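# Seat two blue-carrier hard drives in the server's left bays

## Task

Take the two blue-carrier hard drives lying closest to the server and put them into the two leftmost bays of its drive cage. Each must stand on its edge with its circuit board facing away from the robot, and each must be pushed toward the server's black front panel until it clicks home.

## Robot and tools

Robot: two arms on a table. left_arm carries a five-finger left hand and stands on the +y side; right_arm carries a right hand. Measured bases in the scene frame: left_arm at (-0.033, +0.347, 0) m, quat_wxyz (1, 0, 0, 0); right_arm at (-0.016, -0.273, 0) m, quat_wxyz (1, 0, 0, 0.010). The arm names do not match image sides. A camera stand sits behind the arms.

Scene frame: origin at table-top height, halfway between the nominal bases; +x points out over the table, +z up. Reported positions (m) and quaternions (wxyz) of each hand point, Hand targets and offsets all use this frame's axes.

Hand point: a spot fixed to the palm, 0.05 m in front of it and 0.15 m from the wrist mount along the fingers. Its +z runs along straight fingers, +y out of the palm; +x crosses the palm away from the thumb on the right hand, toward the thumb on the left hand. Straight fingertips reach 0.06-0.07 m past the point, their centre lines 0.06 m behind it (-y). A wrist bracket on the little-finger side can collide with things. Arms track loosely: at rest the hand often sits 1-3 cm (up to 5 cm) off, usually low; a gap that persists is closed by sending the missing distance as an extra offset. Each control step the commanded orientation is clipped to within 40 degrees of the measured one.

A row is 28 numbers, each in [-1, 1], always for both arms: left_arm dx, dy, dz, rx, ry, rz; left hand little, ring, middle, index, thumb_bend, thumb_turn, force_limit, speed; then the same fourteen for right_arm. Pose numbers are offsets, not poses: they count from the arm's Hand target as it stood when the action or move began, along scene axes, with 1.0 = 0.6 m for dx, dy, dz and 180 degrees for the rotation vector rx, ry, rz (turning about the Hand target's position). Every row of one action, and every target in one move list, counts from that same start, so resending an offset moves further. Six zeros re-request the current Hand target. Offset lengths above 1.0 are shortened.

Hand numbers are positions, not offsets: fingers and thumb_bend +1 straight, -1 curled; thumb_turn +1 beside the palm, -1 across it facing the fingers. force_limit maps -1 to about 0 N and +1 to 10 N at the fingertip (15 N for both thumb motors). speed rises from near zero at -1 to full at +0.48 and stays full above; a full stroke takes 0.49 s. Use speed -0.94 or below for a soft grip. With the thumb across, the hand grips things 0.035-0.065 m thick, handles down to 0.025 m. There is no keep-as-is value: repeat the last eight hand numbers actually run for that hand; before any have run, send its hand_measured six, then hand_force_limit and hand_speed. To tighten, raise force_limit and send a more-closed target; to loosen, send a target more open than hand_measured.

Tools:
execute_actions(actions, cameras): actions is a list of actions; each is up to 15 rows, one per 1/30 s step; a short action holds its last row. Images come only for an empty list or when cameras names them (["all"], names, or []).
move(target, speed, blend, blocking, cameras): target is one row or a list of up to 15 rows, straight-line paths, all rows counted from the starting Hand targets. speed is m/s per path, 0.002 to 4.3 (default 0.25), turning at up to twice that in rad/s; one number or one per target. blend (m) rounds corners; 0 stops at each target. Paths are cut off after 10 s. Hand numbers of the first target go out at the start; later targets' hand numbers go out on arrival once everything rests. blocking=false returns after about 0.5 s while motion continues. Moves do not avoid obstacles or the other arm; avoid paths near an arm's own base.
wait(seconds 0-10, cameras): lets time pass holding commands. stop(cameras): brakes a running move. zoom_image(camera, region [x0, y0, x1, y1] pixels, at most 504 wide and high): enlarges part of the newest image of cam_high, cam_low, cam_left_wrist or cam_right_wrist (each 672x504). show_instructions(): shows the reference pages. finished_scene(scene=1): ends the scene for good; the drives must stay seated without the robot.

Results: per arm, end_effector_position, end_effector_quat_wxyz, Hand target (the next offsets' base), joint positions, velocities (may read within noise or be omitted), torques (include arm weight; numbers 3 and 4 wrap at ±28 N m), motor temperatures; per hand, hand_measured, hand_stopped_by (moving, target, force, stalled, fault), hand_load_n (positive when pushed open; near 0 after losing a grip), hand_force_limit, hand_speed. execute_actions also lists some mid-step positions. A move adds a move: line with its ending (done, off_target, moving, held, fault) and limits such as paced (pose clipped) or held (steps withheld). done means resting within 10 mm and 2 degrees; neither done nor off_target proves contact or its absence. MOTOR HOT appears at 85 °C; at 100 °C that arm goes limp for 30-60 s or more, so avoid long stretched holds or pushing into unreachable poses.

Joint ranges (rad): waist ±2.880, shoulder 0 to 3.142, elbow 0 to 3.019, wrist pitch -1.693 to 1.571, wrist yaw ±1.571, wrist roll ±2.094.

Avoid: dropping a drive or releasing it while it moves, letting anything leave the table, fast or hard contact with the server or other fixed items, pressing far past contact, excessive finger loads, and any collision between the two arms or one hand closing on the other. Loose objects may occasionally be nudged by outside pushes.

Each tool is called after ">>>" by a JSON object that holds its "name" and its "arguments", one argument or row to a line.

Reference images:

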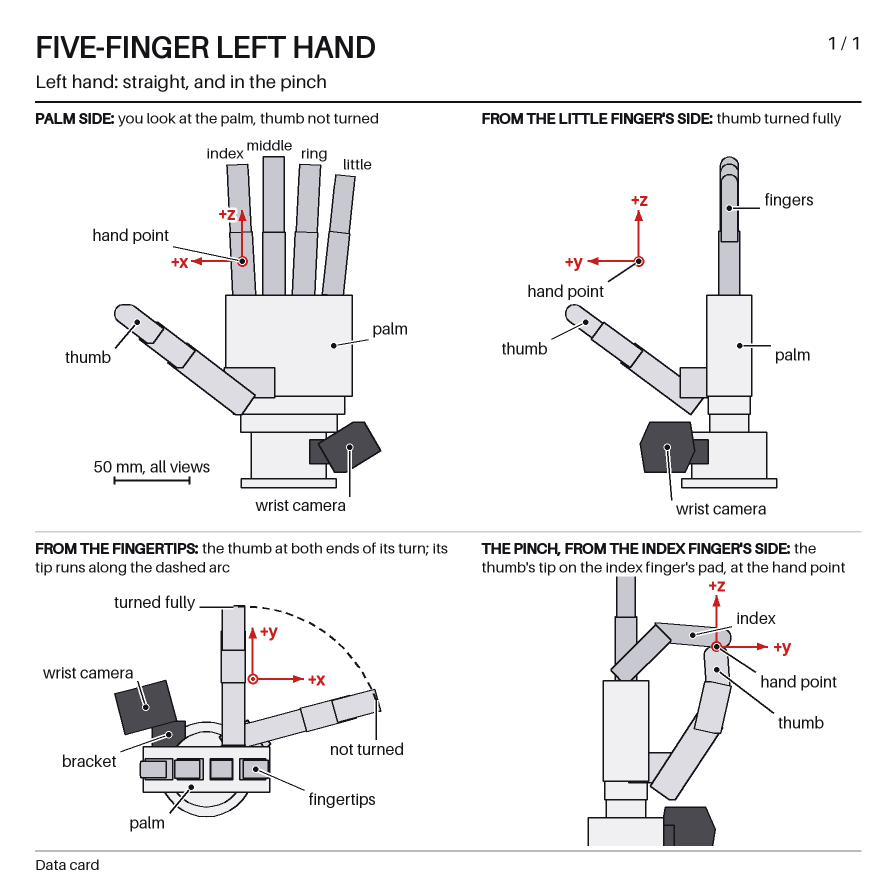

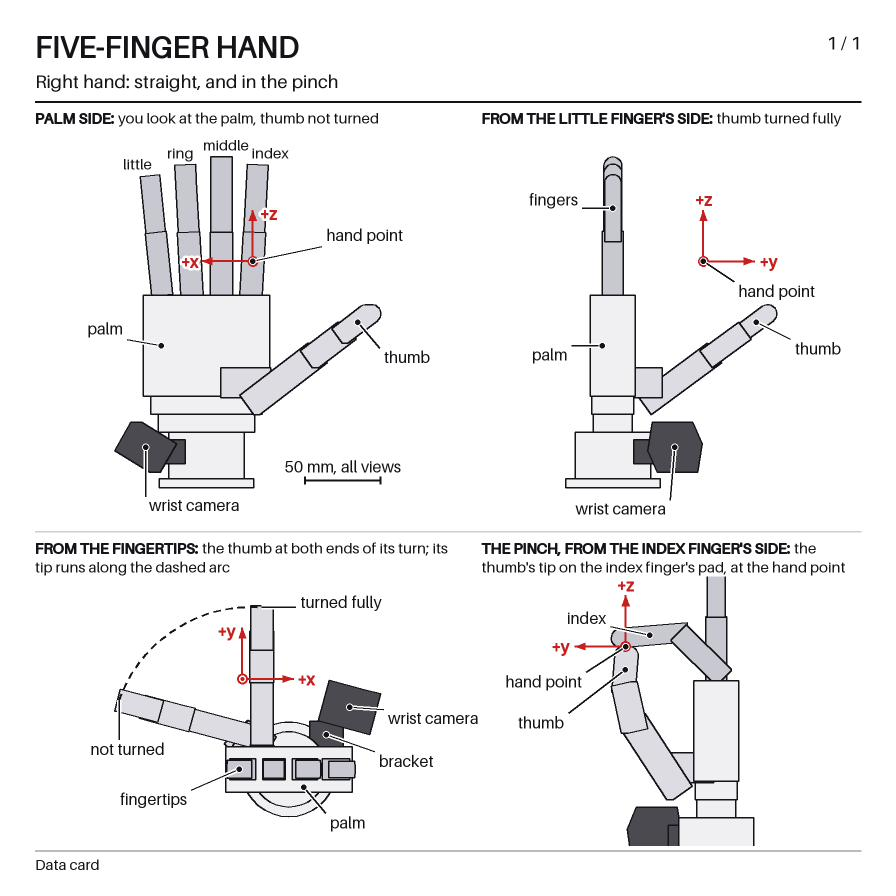

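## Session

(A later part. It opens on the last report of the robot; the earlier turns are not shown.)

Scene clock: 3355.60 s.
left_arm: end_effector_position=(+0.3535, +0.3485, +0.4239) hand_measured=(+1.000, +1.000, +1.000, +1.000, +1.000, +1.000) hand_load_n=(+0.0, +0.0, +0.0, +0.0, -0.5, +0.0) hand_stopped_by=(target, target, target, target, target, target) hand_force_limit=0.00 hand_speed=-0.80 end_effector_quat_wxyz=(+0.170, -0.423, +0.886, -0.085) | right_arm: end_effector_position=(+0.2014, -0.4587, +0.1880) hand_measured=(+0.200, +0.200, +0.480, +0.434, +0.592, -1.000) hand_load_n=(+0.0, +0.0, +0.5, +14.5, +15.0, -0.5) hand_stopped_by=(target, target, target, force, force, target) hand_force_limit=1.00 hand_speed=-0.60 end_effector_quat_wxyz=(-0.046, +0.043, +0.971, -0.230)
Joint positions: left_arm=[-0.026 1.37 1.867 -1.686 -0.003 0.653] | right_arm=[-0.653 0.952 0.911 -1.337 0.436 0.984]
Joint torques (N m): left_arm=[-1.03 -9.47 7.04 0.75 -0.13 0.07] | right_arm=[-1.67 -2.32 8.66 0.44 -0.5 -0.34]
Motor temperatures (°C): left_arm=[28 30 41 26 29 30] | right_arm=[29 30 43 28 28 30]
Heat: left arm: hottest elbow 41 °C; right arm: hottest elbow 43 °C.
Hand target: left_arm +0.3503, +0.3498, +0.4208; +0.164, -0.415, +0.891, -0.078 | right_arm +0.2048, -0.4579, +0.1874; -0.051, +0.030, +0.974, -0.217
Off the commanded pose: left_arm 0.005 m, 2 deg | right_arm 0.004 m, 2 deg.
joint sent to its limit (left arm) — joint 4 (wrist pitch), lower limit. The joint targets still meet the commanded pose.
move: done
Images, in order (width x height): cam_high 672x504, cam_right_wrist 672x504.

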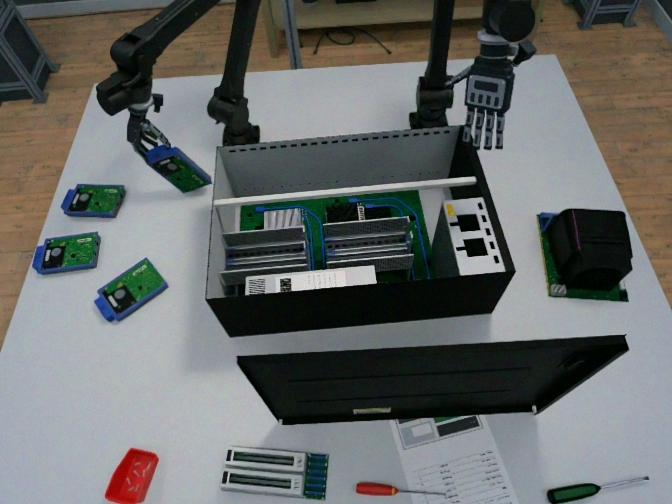

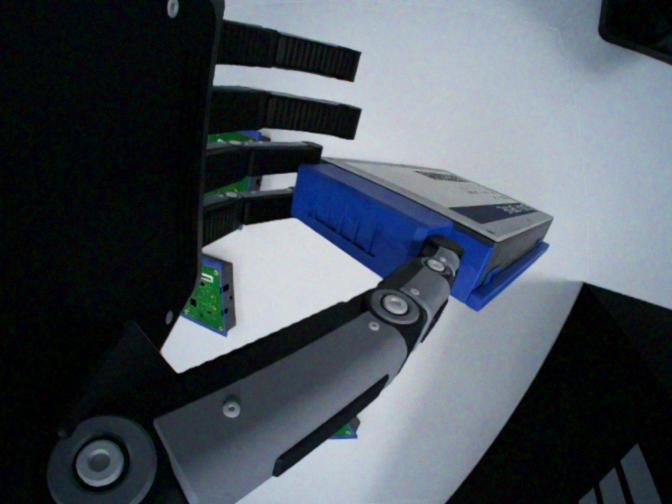

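>>> {"name": "move", "arguments": {
  "target": [
    [0, 0, 0, 0, 0, 0, 1, 1, 1, 1, 1, 1, 0, -0.8, 0.0, -0.01, -0.03, 0, 0, 0, 0.2, 0.2, 0.9, 0.1, 0.5, -1, 1.0, -0.2],
    [0, 0, 0, 0, 0, 0, 1, 1, 1, 1, 1, 1, 0, -0.8, -0.002, -0.115, -0.095, 0.1662, 0.0117, 0, 0.2, 0.2, 0.9, 0.1, 0.5, -1, 1, -0.2]
  ],
  "cameras": ["cam_right_wrist", "cam_high"],
  "speed": 0.06
}}

>>> {"name": "zoom_image", "arguments": {
  "camera": "cam_high",
  "region": [60, 120, 240, 255]
}}

Scene clock: 3400.87 s.
left_arm: end_effector_position=(+0.3535, +0.3485, +0.4239) hand_measured=(+1.000, +1.000, +1.000, +1.000, +1.000, +1.000) hand_load_n=(+0.0, +0.0, +0.0, +0.0, +0.0, +0.5) hand_stopped_by=(target, target, target, target, target, target) hand_force_limit=0.00 hand_speed=-0.80 end_effector_quat_wxyz=(+0.170, -0.423, +0.886, -0.085) | right_arm: end_effector_position=(+0.2042, -0.5244, +0.1355) hand_measured=(+0.200, +0.200, +0.900, +0.434, +0.594, -1.000) hand_load_n=(+0.0, +0.0, +0.0, +16.0, +16.5, -2.0) hand_stopped_by=(target, target, target, force, force, target) hand_force_limit=1.00 hand_speed=-0.20 end_effector_quat_wxyz=(-0.067, +0.018, +0.997, +0.033)
Joint positions: left_arm=[-0.026 1.37 1.867 -1.686 -0.003 0.653] | right_arm=[-1.008 1.421 1.119 -1.399 0.073 0.623]
Joint torques (N m): left_arm=[-1.03 -9.58 7.04 0.72 -0.14 0.07] | right_arm=[-1.44 -9.23 7.27 -0.12 0.22 -0.18]
Heat: left arm: hottest elbow 41 °C; right arm: hottest elbow 40 °C.
Hand target: left_arm +0.3503, +0.3498, +0.4208; +0.164, -0.415, +0.891, -0.078 | right_arm +0.2035, -0.5269, +0.1304; -0.075, +0.012, +0.996, +0.041
Off the commanded pose: left_arm 0.005 m, 2 deg | right_arm 0.006 m, 1 deg.
joint sent to its limit (left arm) — joint 4 (wrist pitch), lower limit. The joint targets still meet the commanded pose.
move: done
Images, in order (width x height): cam_high 672x504, cam_right_wrist 672x504.

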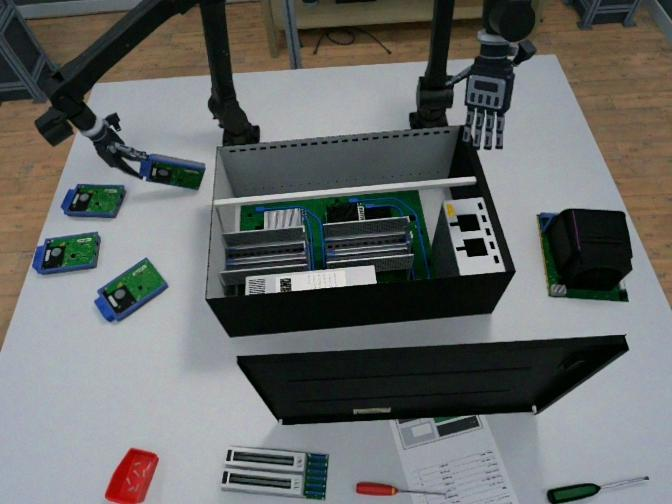

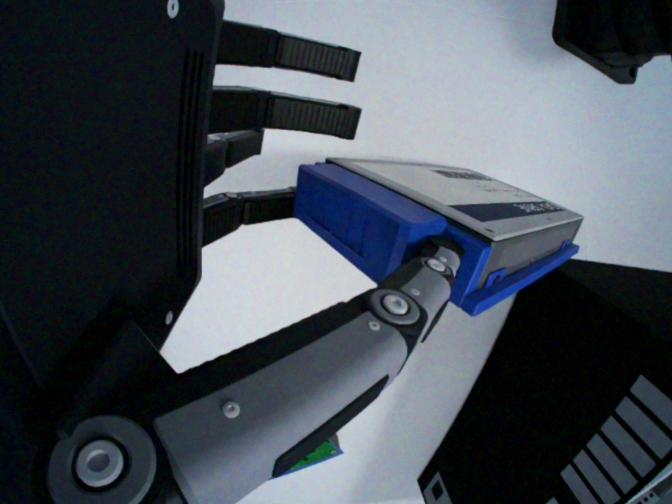

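Scaled by 2.800 from the camera's 672x504 image, which has a finer 960x720 frame.

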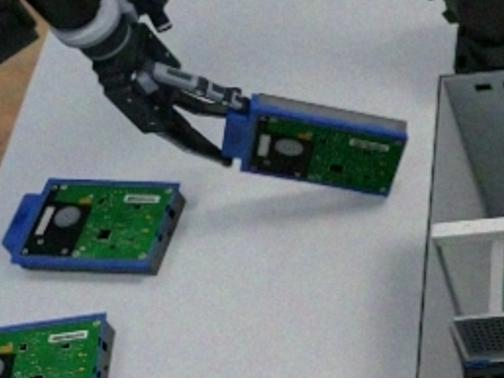

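>>> {"name": "move", "arguments": {
  "target": [
    [0, 0, 0, 0, 0, 0, 1, 1, 1, 1, 1, 1, 0, -0.8, -0.005, -0.045, -0.05, 0.1361, 0.035, 0, 0.2, 0.2, 0.9, 0.1, 0.5, -1, 1.0, -0.2],
    [0, 0, 0, 0, 0, 0, 1, 1, 1, 1, 1, 1, 0, -0.8, -0.005, -0.045, -0.05, 0.1361, 0.035, 0, 0.2, 0.2, 0.48, 0.1, 0.5, -1, 1, -0.2]
  ],
  "cameras": ["cam_right_wrist", "cam_high"],
  "speed": 0.06
}}

>>> {"name": "zoom_image", "arguments": {
  "camera": "cam_high",
  "region": [90, 130, 230, 235]
}}

Scene clock: 3436.73 s.
left_arm: end_effector_position=(+0.3535, +0.3485, +0.4239) hand_measured=(+1.000, +1.000, +1.000, +1.000, +1.000, +1.000) hand_load_n=(+0.0, +0.0, +0.0, +0.0, +0.0, +0.0) hand_stopped_by=(target, target, target, target, target, target) hand_force_limit=0.00 hand_speed=-0.80 end_effector_quat_wxyz=(+0.170, -0.423, +0.886, -0.085) | right_arm: end_effector_position=(+0.1992, -0.5474, +0.0896) hand_measured=(+0.200, +0.200, +0.480, +0.434, +0.594, -1.000) hand_load_n=(+0.0, +0.0, +0.0, +15.5, +12.5, +0.0) hand_stopped_by=(target, target, target, force, force, target) hand_force_limit=1.00 hand_speed=-0.20 end_effector_quat_wxyz=(-0.136, +0.006, +0.960, +0.243)
Joint positions: left_arm=[-0.026 1.37 1.867 -1.686 -0.003 0.653] | right_arm=[-1.088 1.828 1.328 -1.635 0.001 0.516]
Joint torques (N m): left_arm=[-1.03 -9.58 7.06 0.7 -0.14 0.07] | right_arm=[-1.96 -16.03 8.09 -2.48 -0.4 -0.36]
Heat: left arm: hottest elbow 41 °C; right arm: hottest elbow 39 °C.
Hand target: left_arm +0.3503, +0.3498, +0.4208; +0.164, -0.415, +0.891, -0.078 | right_arm +0.2006, -0.5539, +0.1004; -0.130, -0.002, +0.959, +0.251
Off the commanded pose: left_arm 0.005 m, 2 deg | right_arm 0.013 m, 1 deg.
joint sent to its limit (left arm) — joint 4 (wrist pitch), lower limit. The joint targets still meet the commanded pose.
move: off_target (right_arm); target 2's new numbers were sent with right_arm's hand 0.013 m and 1 deg from that target
Images, in order (width x height): cam_high 672x504, cam_right_wrist 672x504.

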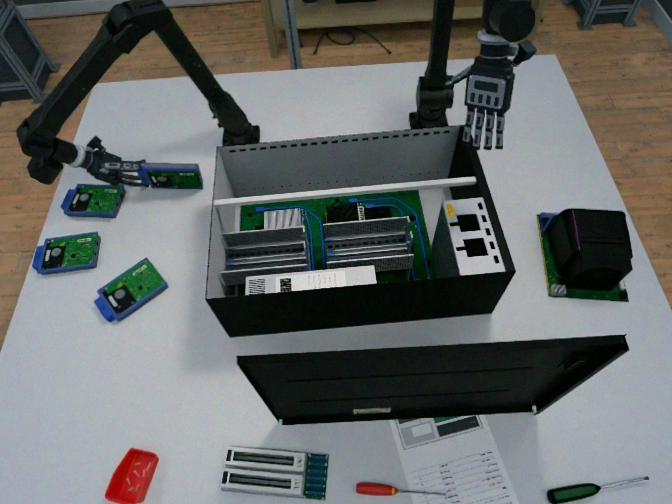

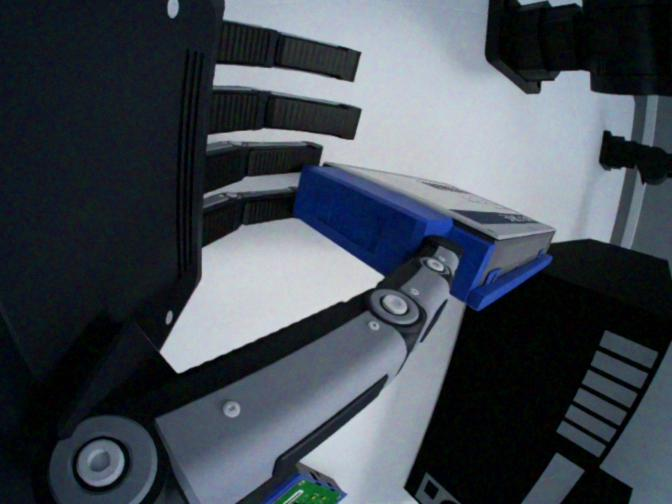

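Scaled by 3.600 from the camera's 672x504 image, which has a finer 960x720 frame.

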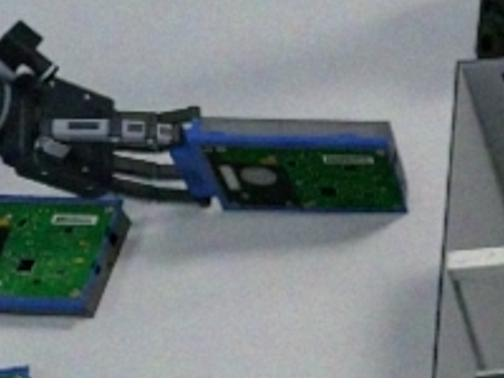

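>>> {"name": "move", "arguments": {
  "target": [
    [0, 0, 0, 0, 0, 0, 1, 1, 1, 1, 1, 1, 0, -0.8, 0.0, 0.005, -0.04, 0.008, -0.02, 0, 0.2, 0.2, 0.48, 0.1, 0.5, -1, 1, -0.2]
  ],
  "cameras": ["cam_right_wrist", "cam_high"],
  "speed": 0.04
}}

>>> {"name": "zoom_image", "arguments": {
  "camera": "cam_high",
  "region": [90, 130, 230, 235]
}}

Scene clock: 3471.07 s.
left_arm: end_effector_position=(+0.3535, +0.3485, +0.4239) hand_measured=(+1.000, +1.000, +1.000, +1.000, +1.000, +1.000) hand_load_n=(+0.0, +0.0, +0.0, +0.0, +0.0, +0.0) hand_stopped_by=(target, target, target, target, target, target) hand_force_limit=0.00 hand_speed=-0.80 end_effector_quat_wxyz=(+0.170, -0.423, +0.886, -0.085) | right_arm: end_effector_position=(+0.2029, -0.5506, +0.0837) hand_measured=(+0.200, +0.200, +0.480, +0.434, +0.594, -1.000) hand_load_n=(+0.0, +0.0, +0.0, +13.5, +11.5, -1.5) hand_stopped_by=(target, target, target, force, force, target) hand_force_limit=1.00 hand_speed=-0.20 end_effector_quat_wxyz=(-0.099, -0.009, +0.962, +0.255)
Joint positions: left_arm=[-0.026 1.37 1.867 -1.686 -0.003 0.653] | right_arm=[-1.106 1.844 1.326 -1.605 -0.055 0.45]
Joint torques (N m): left_arm=[-1.03 -9.58 7.09 0.77 -0.13 0.07] | right_arm=[-1.79 -15.33 5.12 -0.53 -0.11 -0.18]
Heat: left arm: hottest elbow 41 °C; right arm: hottest elbow 41 °C.
Hand target: left_arm +0.3503, +0.3498, +0.4208; +0.164, -0.415, +0.891, -0.078 | right_arm +0.2006, -0.5510, +0.0764; -0.100, -0.011, +0.960, +0.263
Off the commanded pose: left_arm 0.005 m, 2 deg | right_arm 0.008 m, 1 deg.
joint sent to its limit (left arm) — joint 4 (wrist pitch), lower limit. The joint targets still meet the commanded pose.
move: done
Images, in order (width x height): cam_high 672x504, cam_right_wrist 672x504.

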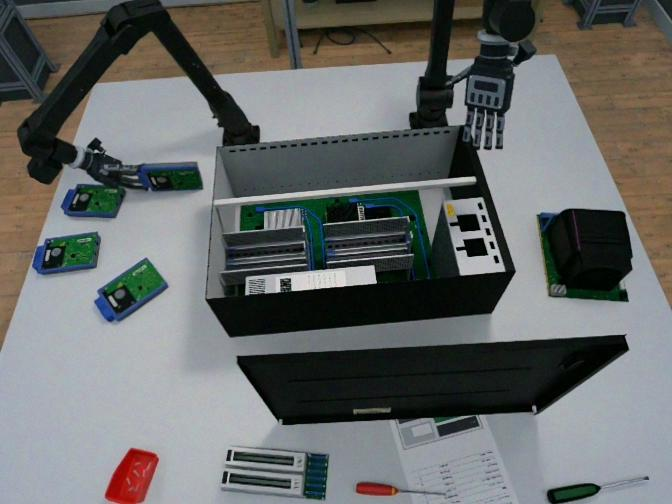

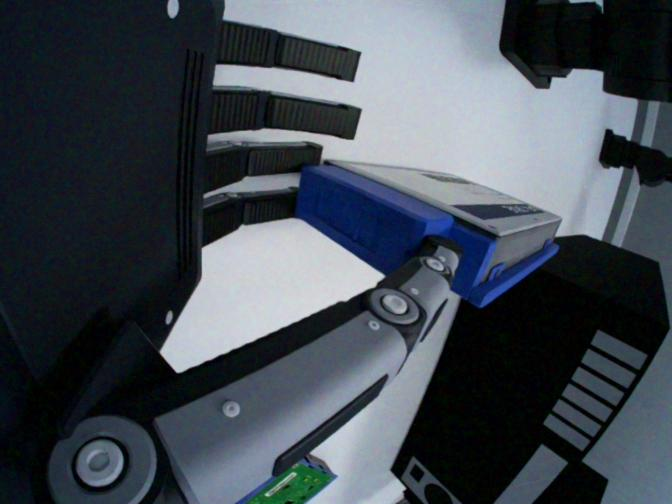

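Scaled by 3.600 from the camera's 672x504 image, which has a finer 960x720 frame.

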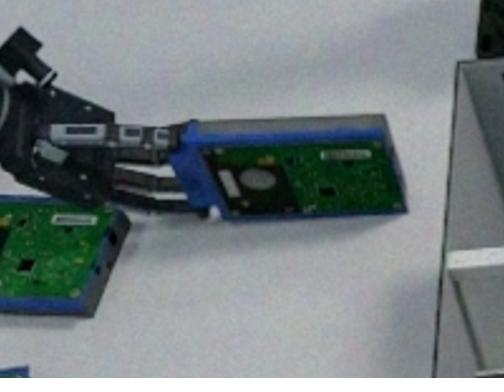

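>>> {"name": "move", "arguments": {
  "target": [
    [0, 0, 0, 0, 0, 0, 1, 1, 1, 1, 1, 1, 0, -0.8, 0.0, 0.002, -0.033, 0.028, 0.0, 0, 0.2, 0.2, 0.48, 0.1, 0.5, -1, 1, -0.2]
  ],
  "cameras": ["cam_right_wrist", "cam_high"],
  "speed": 0.04
}}

>>> {"name": "zoom_image", "arguments": {
  "camera": "cam_high",
  "region": [90, 130, 230, 235]
}}

Scene clock: 3519.90 s.
left_arm: end_effector_position=(+0.3535, +0.3485, +0.4239) hand_measured=(+1.000, +1.000, +1.000, +1.000, +1.000, +1.000) hand_load_n=(-0.5, +0.0, +0.0, -0.5, +0.0, +0.0) hand_stopped_by=(target, target, target, target, target, target) hand_force_limit=0.00 hand_speed=-0.80 end_effector_quat_wxyz=(+0.170, -0.423, +0.886, -0.085) | right_arm: end_effector_position=(+0.2011, -0.5473, +0.0648) hand_measured=(+0.200, +0.200, +0.480, +0.434, +0.594, -1.000) hand_load_n=(+0.0, +0.0, +0.0, +9.5, +12.0, -1.5) hand_stopped_by=(target, target, target, force, force, target) hand_force_limit=1.00 hand_speed=-0.20 end_effector_quat_wxyz=(-0.096, -0.015, +0.952, +0.291)
Joint positions: left_arm=[-0.026 1.37 1.867 -1.686 -0.003 0.653] | right_arm=[-1.117 1.91 1.326 -1.605 -0.081 0.417]
Joint torques (N m): left_arm=[-1.2 -9.52 7.06 0.72 -0.14 0.07] | right_arm=[-1.79 -14.45 5.96 -1.26 -0.18 -0.14]
Motor temperatures (°C): left_arm=[28 30 41 26 29 30] | right_arm=[29 32 37 28 28 30]
Heat: left arm: hottest elbow 41 °C; right arm: hottest elbow 37 °C.
Hand target: left_arm +0.3503, +0.3498, +0.4208; +0.164, -0.415, +0.891, -0.078 | right_arm +0.2006, -0.5498, +0.0567; -0.099, -0.016, +0.947, +0.305
Off the commanded pose: left_arm 0.005 m, 2 deg | right_arm 0.009 m, 2 deg.
joint sent to its limit (left arm) — joint 4 (wrist pitch), lower limit. The joint targets still meet the commanded pose.
move: done
Images, in order (width x height): cam_high 672x504, cam_right_wrist 672x504.

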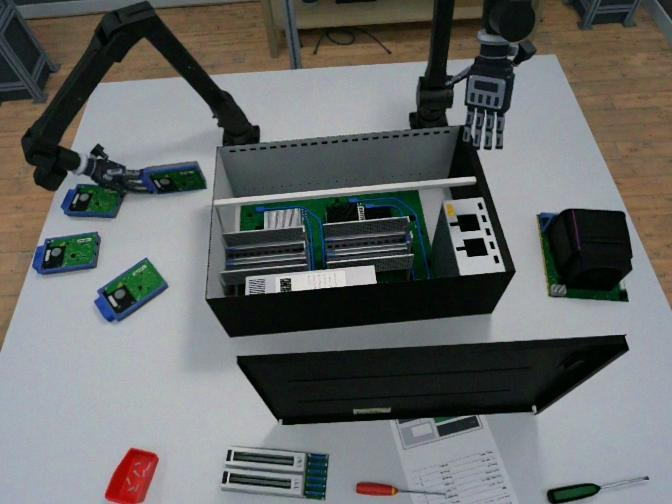

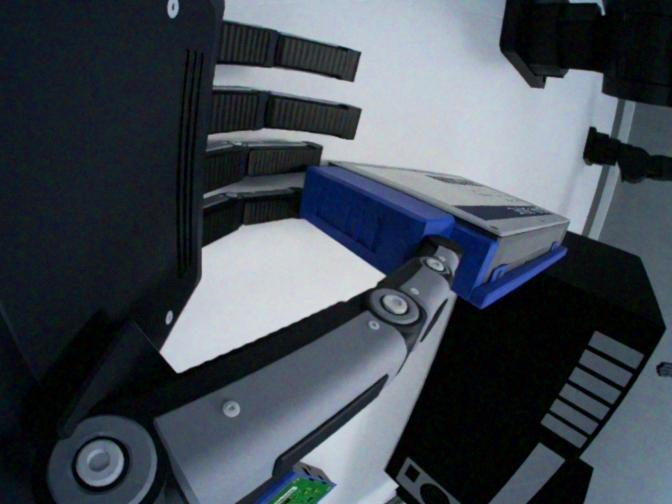

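Scaled by 3.600 from the camera's 672x504 image, which has a finer 960x720 frame.

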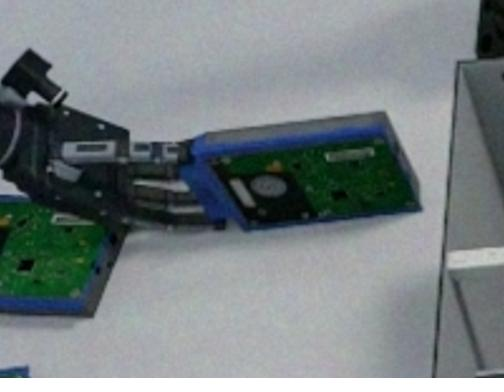

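>>> {"name": "move", "arguments": {
  "target": [
    [0, 0, 0, 0, 0, 0, 1, 1, 1, 1, 1, 1, 0, -0.8, 0.001, 0.003, 0.012, 0.0, 0.0, 0, 0.2, 0.2, 0.48, 0.1, 0.5, -1, 1, -0.2]
  ],
  "cameras": ["cam_high"],
  "speed": 0.03
}}

>>> {"name": "zoom_image", "arguments": {
  "camera": "cam_high",
  "region": [120, 150, 220, 225]
}}

Scene clock: 3556.10 s.
left_arm: end_effector_position=(+0.3535, +0.3485, +0.4239) hand_measured=(+1.000, +1.000, +1.000, +1.000, +1.000, +1.000) hand_load_n=(+0.0, +0.0, +0.0, +0.5, +0.0, +0.0) hand_stopped_by=(target, target, target, target, target, target) hand_force_limit=0.00 hand_speed=-0.80 end_effector_quat_wxyz=(+0.170, -0.423, +0.886, -0.085) | right_arm: end_effector_position=(+0.2011, -0.5471, +0.0648) hand_measured=(+0.200, +0.200, +0.480, +0.434, +0.594, -1.000) hand_load_n=(+0.0, +0.0, +0.0, +10.5, +11.5, -1.5) hand_stopped_by=(target, target, target, force, force, target) hand_force_limit=1.00 hand_speed=-0.20 end_effector_quat_wxyz=(-0.096, -0.015, +0.952, +0.292)
Joint positions: left_arm=[-0.026 1.37 1.867 -1.686 -0.003 0.653] | right_arm=[-1.117 1.91 1.326 -1.606 -0.081 0.416]
Joint torques (N m): left_arm=[-0.97 -9.41 7.08 0.73 -0.13 0.08] | right_arm=[-1.49 -15.56 6.06 -1.84 -0.24 -0.12]
Heat: left arm: hottest elbow 41 °C; right arm: hottest elbow 36 °C.
Hand target: left_arm +0.3503, +0.3498, +0.4208; +0.164, -0.415, +0.891, -0.078 | right_arm +0.2012, -0.5480, +0.0638; -0.099, -0.016, +0.947, +0.305
Off the commanded pose: left_arm 0.005 m, 2 deg | right_arm 0.001 m, 2 deg.
joint sent to its limit (left arm) — joint 4 (wrist pitch), lower limit. The joint targets still meet the commanded pose.
move: done
Images, in order (width x height): cam_high 672x504.

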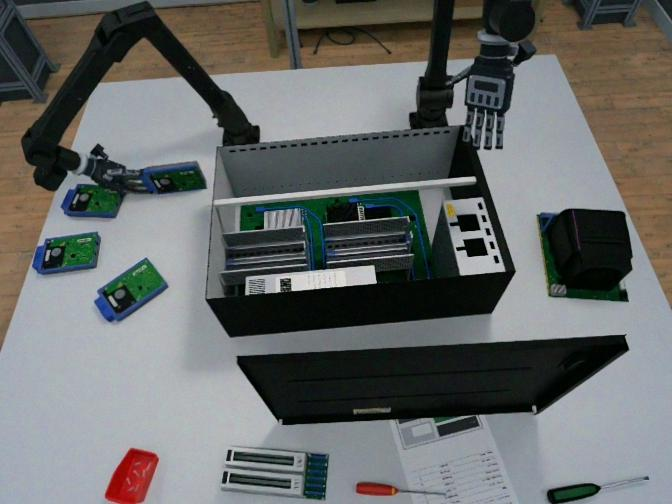

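Scaled by 5.040 from the camera's 672x504 image, which has a finer 960x720 frame.

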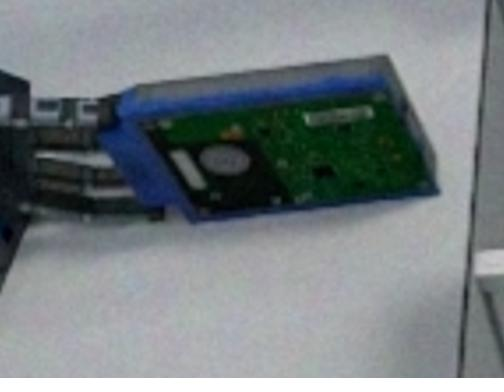

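>>> {"name": "move", "arguments": {
  "target": [0, 0, 0, 0, 0, 0, 1, 1, 1, 1, 1, 1, 0, -0.8, 0, 0, 0, 0.0, 0.0, 0, 0.2, 0.2, 0.48, 0.1, 0.63, -1, 1, -0.95],
  "cameras": ["cam_high", "cam_right_wrist"],
  "speed": 0.03
}}

>>> {"name": "zoom_image", "arguments": {
  "camera": "cam_high",
  "region": [120, 150, 220, 225]
}}

Scene clock: 3580.03 s.
left_arm: end_effector_position=(+0.3535, +0.3485, +0.4239) hand_measured=(+1.000, +1.000, +1.000, +1.000, +1.000, +1.000) hand_load_n=(+0.0, +0.0, +0.0, +0.0, +0.0, +0.0) hand_stopped_by=(target, target, target, target, target, target) hand_force_limit=0.00 hand_speed=-0.80 end_effector_quat_wxyz=(+0.170, -0.423, +0.886, -0.085) | right_arm: end_effector_position=(+0.2011, -0.5470, +0.0644) hand_measured=(+0.200, +0.200, +0.480, +0.434, +0.630, -1.000) hand_load_n=(+0.0, +0.0, +0.0, +3.5, +2.0, -0.5) hand_stopped_by=(target, target, target, force, target, target) hand_force_limit=1.00 hand_speed=-0.95 end_effector_quat_wxyz=(-0.096, -0.015, +0.951, +0.292)
Joint positions: left_arm=[-0.026 1.37 1.867 -1.686 -0.003 0.653] | right_arm=[-1.117 1.911 1.326 -1.606 -0.081 0.416]
Joint torques (N m): left_arm=[-1.08 -9.52 7.08 0.75 -0.14 0.07] | right_arm=[-1.44 -15.62 6.06 -1.89 -0.24 -0.13]
Heat: left arm: hottest elbow 41 °C; right arm: hottest elbow 36 °C.
Hand target: left_arm +0.3503, +0.3498, +0.4208; +0.164, -0.415, +0.891, -0.078 | right_arm +0.2012, -0.5480, +0.0639; -0.099, -0.016, +0.947, +0.305
Off the commanded pose: left_arm 0.005 m, 2 deg | right_arm 0.001 m, 2 deg.
joint sent to its limit (left arm) — joint 4 (wrist pitch), lower limit. The joint targets still meet the commanded pose.
move: done
Images, in order (width x height): cam_high 672x504, cam_right_wrist 672x504.

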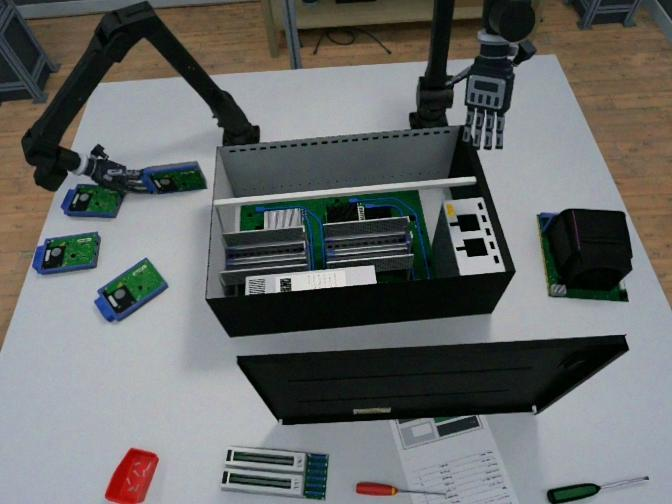

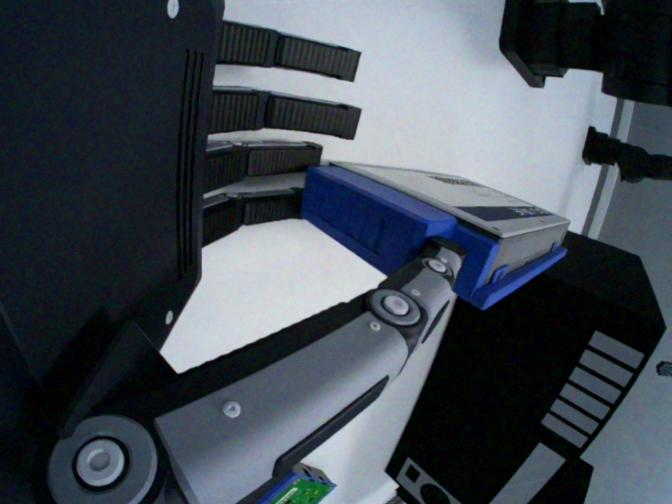

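Scaled by 5.040 from the camera's 672x504 image, which has a finer 960x720 frame.

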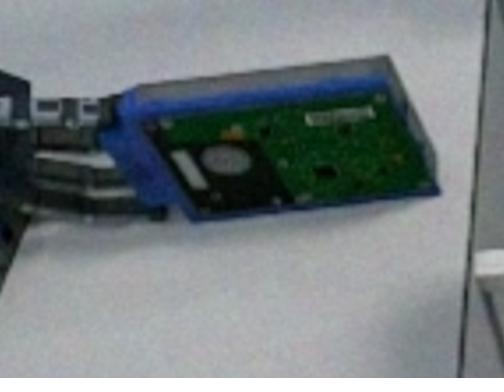

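>>> {"name": "move", "arguments": {
  "target": [0, 0, 0, 0, 0, 0, 1, 1, 1, 1, 1, 1, 0, -0.8, 0, 0, -0.012, 0.0, 0.0, 0, 0.2, 0.2, 0.48, 0.1, 0.63, -1, 1, -0.95],
  "cameras": ["cam_high"],
  "speed": 0.03
}}

>>> {"name": "zoom_image", "arguments": {
  "camera": "cam_high",
  "region": [120, 150, 220, 225]
}}

Scene clock: 3590.67 s.
left_arm: end_effector_position=(+0.3535, +0.3485, +0.4239) hand_measured=(+1.000, +1.000, +1.000, +1.000, +1.000, +1.000) hand_load_n=(+0.0, +0.0, +0.0, +0.0, +0.0, +0.0) hand_stopped_by=(target, target, target, target, target, target) hand_force_limit=0.00 hand_speed=-0.80 end_effector_quat_wxyz=(+0.170, -0.423, +0.886, -0.085) | right_arm: end_effector_position=(+0.2010, -0.5469, +0.0639) hand_measured=(+0.200, +0.200, +0.480, +0.434, +0.630, -1.000) hand_load_n=(+0.0, +0.0, +0.0, +2.0, +2.5, -1.0) hand_stopped_by=(target, target, target, force, target, target) hand_force_limit=1.00 hand_speed=-0.95 end_effector_quat_wxyz=(-0.097, -0.015, +0.951, +0.293)
Joint positions: left_arm=[-0.026 1.37 1.867 -1.686 -0.003 0.653] | right_arm=[-1.117 1.913 1.326 -1.606 -0.081 0.416]
Joint torques (N m): left_arm=[-1.14 -9.47 7.08 0.73 -0.14 0.07] | right_arm=[-1.49 -14.92 5.61 -1.16 -0.23 -0.12]
Heat: left arm: hottest elbow 41 °C; right arm: hottest elbow 36 °C.
Hand target: left_arm +0.3503, +0.3498, +0.4208; +0.164, -0.415, +0.891, -0.078 | right_arm +0.2012, -0.5480, +0.0567; -0.099, -0.016, +0.947, +0.305
Off the commanded pose: left_arm 0.005 m, 2 deg | right_arm 0.007 m, 1 deg.
joint sent to its limit (left arm) — joint 4 (wrist pitch), lower limit. The joint targets still meet the commanded pose.
move: done
Images, in order (width x height): cam_high 672x504.

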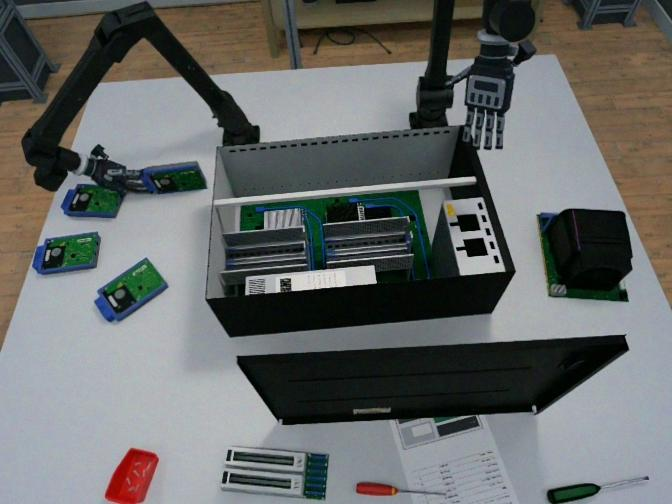

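Scaled by 5.040 from the camera's 672x504 image, which has a finer 960x720 frame.

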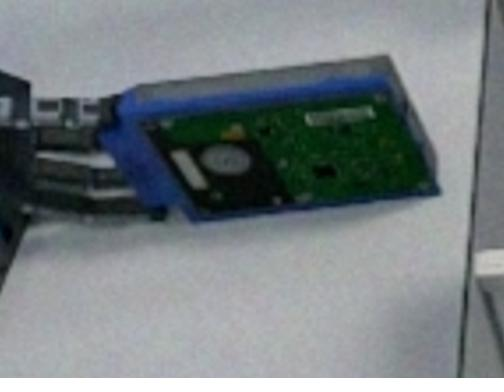

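>>> {"name": "move", "arguments": {
  "target": [0, 0, 0, 0, 0, 0, 1, 1, 1, 1, 1, 1, 0, -0.8, 0, 0, 0.006, 0.0, 0.0, 0, 0.2, 0.2, 0.48, 0.1, 0.66, -1, 1, -0.95],
  "cameras": ["cam_high"],
  "speed": 0.03
}}

>>> {"name": "zoom_image", "arguments": {
  "camera": "cam_high",
  "region": [120, 150, 220, 225]
}}

Scene clock: 3602.30 s.
left_arm: end_effector_position=(+0.3535, +0.3485, +0.4239) hand_measured=(+1.000, +1.000, +1.000, +1.000, +1.000, +1.000) hand_load_n=(+0.0, +0.0, +0.0, +0.0, +0.0, +0.0) hand_stopped_by=(target, target, target, target, target, target) hand_force_limit=0.00 hand_speed=-0.80 end_effector_quat_wxyz=(+0.170, -0.423, +0.886, -0.085) | right_arm: end_effector_position=(+0.2011, -0.5464, +0.0591) hand_measured=(+0.200, +0.200, +0.480, +0.432, +0.660, -1.000) hand_load_n=(+4.5, +0.0, +0.0, +0.5, +0.0, +0.0) hand_stopped_by=(target, target, target, force, target, target) hand_force_limit=1.00 hand_speed=-0.95 end_effector_quat_wxyz=(-0.098, -0.015, +0.949, +0.298)
Joint positions: left_arm=[-0.026 1.37 1.867 -1.686 -0.003 0.653] | right_arm=[-1.117 1.927 1.326 -1.604 -0.083 0.415]
Joint torques (N m): left_arm=[-1.03 -9.64 7.06 0.76 -0.14 0.07] | right_arm=[-1.32 -16.73 5.81 -1.69 -0.15 -0.11]
Heat: left arm: hottest elbow 41 °C; right arm: hottest elbow 36 °C.
Hand target: left_arm +0.3503, +0.3498, +0.4208; +0.164, -0.415, +0.891, -0.078 | right_arm +0.2012, -0.5480, +0.0603; -0.099, -0.016, +0.947, +0.305
Off the commanded pose: left_arm 0.005 m, 2 deg | right_arm 0.002 m, 1 deg.
joint sent to its limit (left arm) — joint 4 (wrist pitch), lower limit. The joint targets still meet the commanded pose.
move: done
Images, in order (width x height): cam_high 672x504.

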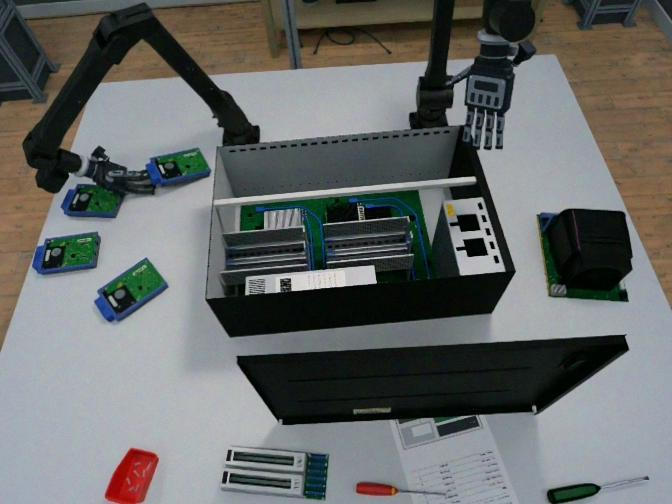

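Scaled by 5.040 from the camera's 672x504 image, which has a finer 960x720 frame.

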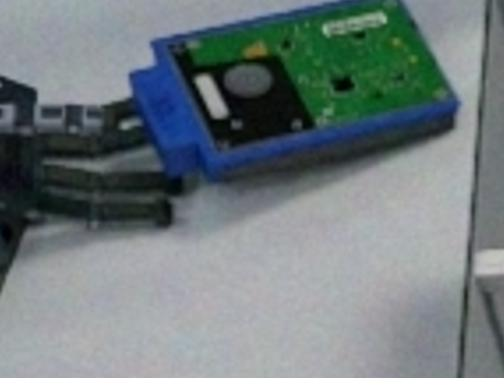

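>>> {"name": "move", "arguments": {
  "target": [
    [0, 0, 0, 0, 0, 0, 1, 1, 1, 1, 1, 1, 0, -0.8, 0.0, -0.05, 0.25, 0, 0.0, 0, 0.2, 0.2, 0.48, 0.43, 0.66, -1, 0, 0],
    [0, 0, 0, 0, 0, 0, 1, 1, 1, 1, 1, 1, 0, -0.8, -0.062, 0.022, 0.09, -0.3279, -0.4538, 0.4145, 0.2, 0.2, 0.9, 1, 0.6, -1, 0, 0.2]
  ],
  "cameras": ["cam_right_wrist", "cam_high"],
  "speed": 0.25
}}

>>> {"name": "zoom_image", "arguments": {
  "camera": "cam_right_wrist",
  "region": [320, 120, 620, 345]
}}

Scene clock: 4080.43 s.
left_arm: end_effector_position=(+0.3535, +0.3485, +0.4239) hand_measured=(+1.000, +1.000, +1.000, +1.000, +1.000, +1.000) hand_load_n=(-0.5, +0.0, +0.0, +0.0, +0.0, +0.0) hand_stopped_by=(target, target, target, target, target, target) hand_force_limit=0.00 hand_speed=-0.80 end_effector_quat_wxyz=(+0.170, -0.423, +0.886, -0.085) | right_arm: end_effector_position=(+0.1660, -0.5322, +0.1156) hand_measured=(+0.200, +0.200, +0.900, +1.000, +0.600, -1.000) hand_load_n=(+0.0, +0.0, +0.0, +0.0, +0.0, +0.0) hand_stopped_by=(target, target, target, target, target, target) hand_force_limit=0.00 hand_speed=0.20 end_effector_quat_wxyz=(-0.334, +0.644, -0.610, +0.319)
Joint positions: left_arm=[-0.026 1.37 1.867 -1.686 -0.003 0.653] | right_arm=[-1.393 1.176 0.751 -0.939 -0.945 -1.322]
Joint torques (N m): left_arm=[-1.03 -9.47 7.04 0.72 -0.14 0.07] | right_arm=[-2.08 -6.18 7.16 0.51 -0.76 -0.19]
Heat: left arm: hottest elbow 41 °C; right arm: hottest elbow 35 °C.
Hand target: left_arm +0.3503, +0.3498, +0.4208; +0.164, -0.415, +0.891, -0.078 | right_arm +0.1640, -0.5348, +0.1143; -0.335, +0.643, -0.611, +0.318
Off the commanded pose: left_arm 0.005 m, 2 deg | right_arm 0.004 m, 0 deg.
joint sent to its limit (left arm) — joint 4 (wrist pitch), lower limit. The joint targets still meet the commanded pose.
move: done
Images, in order (width x height): cam_high 672x504, cam_right_wrist 672x504.

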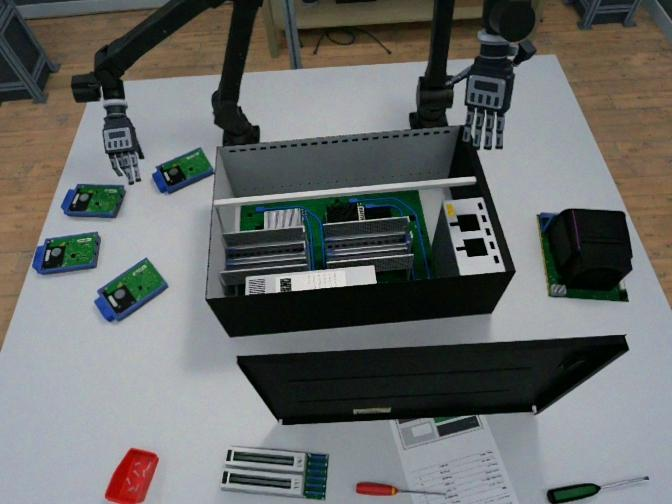

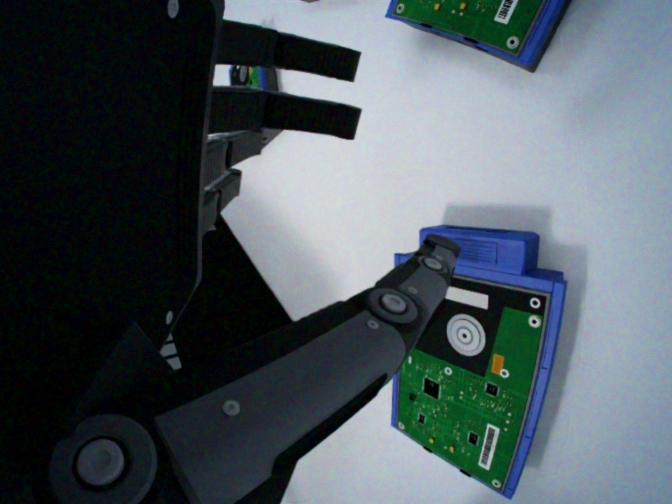

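Scaled by 1.680 from the camera's 672x504 image, which has a finer 960x720 frame.

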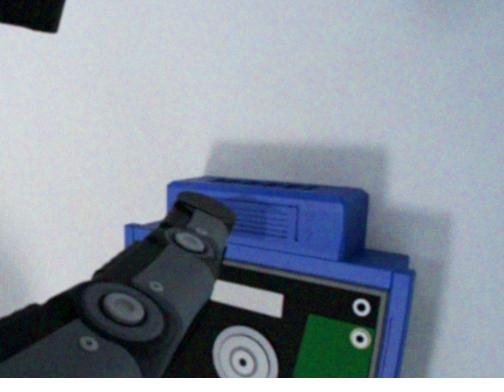

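>>> {"name": "move", "arguments": {
  "target": [
    [0, 0, 0, 0, 0, 0, 1, 1, 1, 1, 1, 1, 0, -0.8, -0.03, -0.01, -0.06, 0, 0, 0.0278, 0.2, 0.2, 0.9, 1, 0.6, -1, 0, 0.2],
    [0, 0, 0, 0, 0, 0, 1, 1, 1, 1, 1, 1, 0, -0.8, -0.03, 0.018, -0.1, 0, 0, 0.0278, 0.2, 0.2, 0.9, 1, 0.6, -1, 0, 0.2]
  ],
  "cameras": ["cam_right_wrist"],
  "speed": 0.12
}}

>>> {"name": "zoom_image", "arguments": {
  "camera": "cam_right_wrist",
  "region": [220, 120, 520, 345]
}}

Scene clock: 4114.20 s.
left_arm: end_effector_position=(+0.3535, +0.3485, +0.4239) hand_measured=(+1.000, +1.000, +1.000, +1.000, +1.000, +1.000) hand_load_n=(-0.5, +0.0, +0.0, +0.0, +0.0, +0.0) hand_stopped_by=(target, target, target, target, target, target) hand_force_limit=0.00 hand_speed=-0.80 end_effector_quat_wxyz=(+0.170, -0.423, +0.886, -0.085) | right_arm: end_effector_position=(+0.1456, -0.5222, +0.0573) hand_measured=(+0.200, +0.200, +0.900, +1.000, +0.600, -1.000) hand_load_n=(+0.0, +0.0, +0.0, +0.0, +0.0, +0.0) hand_stopped_by=(target, target, target, target, target, target) hand_force_limit=0.00 hand_speed=0.20 end_effector_quat_wxyz=(-0.348, +0.669, -0.583, +0.303)
Joint positions: left_arm=[-0.026 1.37 1.867 -1.686 -0.003 0.653] | right_arm=[-1.448 1.307 0.687 -0.944 -0.959 -1.562]
Joint torques (N m): left_arm=[-0.91 -9.41 7.06 0.72 -0.14 0.06] | right_arm=[-1.32 -7 5.85 0.88 -0.77 -0.08]
Heat: left arm: hottest elbow 41 °C; right arm: hottest elbow 36 °C.
Hand target: left_arm +0.3503, +0.3498, +0.4208; +0.164, -0.415, +0.891, -0.078 | right_arm +0.1460, -0.5240, +0.0543; -0.349, +0.669, -0.582, +0.303
Off the commanded pose: left_arm 0.005 m, 2 deg | right_arm 0.004 m, 0 deg.
joint sent to its limit (left arm) — joint 4 (wrist pitch), lower limit. The joint targets still meet the commanded pose.
move: done
Images, in order (width x height): cam_right_wrist 672x504.

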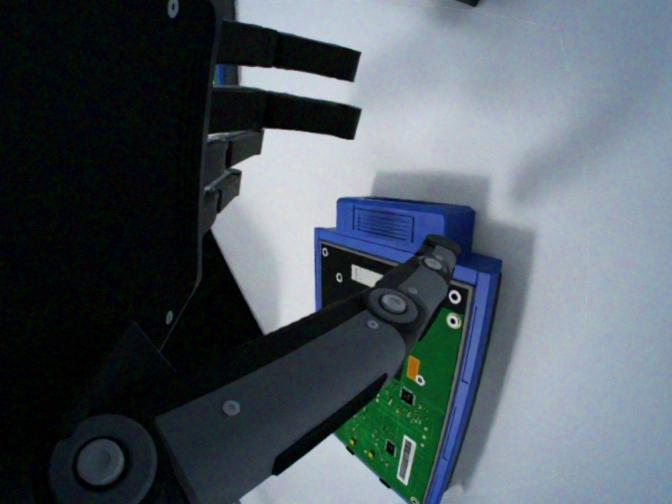

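Scaled by 1.680 from the camera's 672x504 image, which has a finer 960x720 frame.

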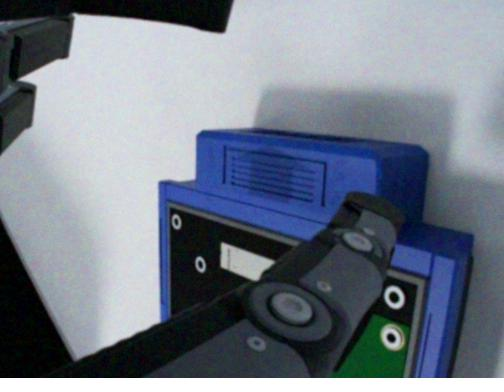

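>>> {"name": "move", "arguments": {
  "target": [
    [0, 0, 0, 0, 0, 0, 1, 1, 1, 1, 1, 1, 0, -0.8, 0.0012, -0.01, 0.01, 0, 0, 0.0667, 0.2, 0.2, 0.9, 1, 0.6, -1, 0, 0.2],
    [0, 0, 0, 0, 0, 0, 1, 1, 1, 1, 1, 1, 0, -0.8, 0.0012, -0.003, -0.05, 0, 0, 0.0667, 0.2, 0.2, 0.9, 1, 0.6, -1, 0, 0.2]
  ],
  "cameras": ["cam_right_wrist"],
  "speed": 0.1
}}

>>> {"name": "zoom_image", "arguments": {
  "camera": "cam_right_wrist",
  "region": [200, 120, 500, 345]
}}

Scene clock: 4144.87 s.
left_arm: end_effector_position=(+0.3535, +0.3485, +0.4239) hand_measured=(+1.000, +1.000, +1.000, +1.000, +1.000, +1.000) hand_load_n=(+0.0, +0.0, +0.0, +0.0, +0.0, +0.0) hand_stopped_by=(target, target, target, target, target, target) hand_force_limit=0.00 hand_speed=-0.80 end_effector_quat_wxyz=(+0.170, -0.423, +0.886, -0.085) | right_arm: end_effector_position=(+0.1447, -0.5259, +0.0290) hand_measured=(+0.200, +0.200, +0.900, +1.000, +0.600, -1.000) hand_load_n=(+0.0, +0.0, +0.0, +0.0, +0.0, +0.0) hand_stopped_by=(target, target, target, target, target, target) hand_force_limit=0.00 hand_speed=0.20 end_effector_quat_wxyz=(-0.377, +0.722, -0.515, +0.267)
Joint positions: left_arm=[-0.026 1.37 1.867 -1.686 -0.003 0.653] | right_arm=[-1.428 1.489 0.768 -1.09 -0.94 -1.863]
Joint torques (N m): left_arm=[-1.03 -9.58 7.08 0.73 -0.14 0.08] | right_arm=[-0.56 -8.88 5.04 0.42 -0.61 -0.16]
Heat: left arm: hottest elbow 41 °C; right arm: hottest elbow 36 °C.
Hand target: left_arm +0.3503, +0.3498, +0.4208; +0.164, -0.415, +0.891, -0.078 | right_arm +0.1467, -0.5257, +0.0242; -0.378, +0.726, -0.509, +0.265
Off the commanded pose: left_arm 0.005 m, 2 deg | right_arm 0.005 m, 1 deg.
joint sent to its limit (left arm) — joint 4 (wrist pitch), lower limit. The joint targets still meet the commanded pose.
move: done
Images, in order (width x height): cam_right_wrist 672x504.

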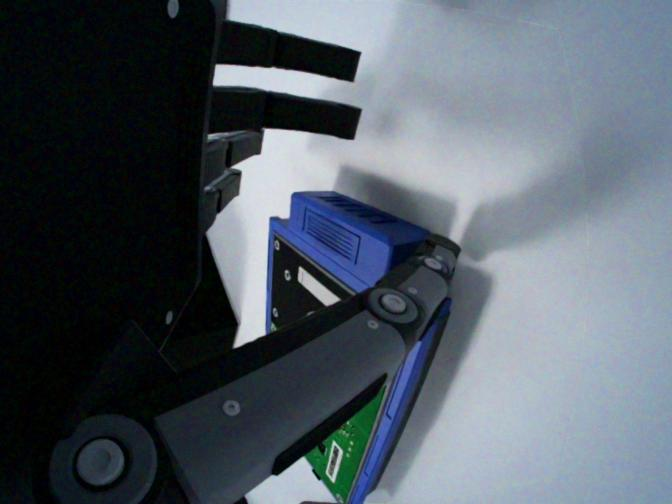

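Scaled by 1.680 from the camera's 672x504 image, which has a finer 960x720 frame.

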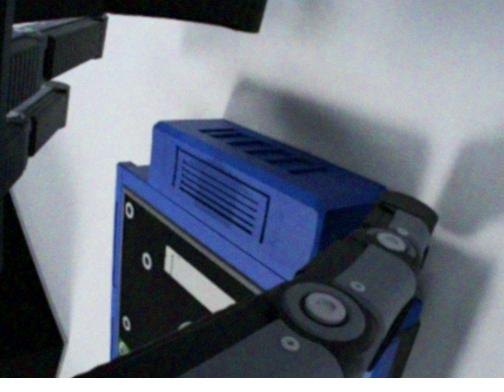

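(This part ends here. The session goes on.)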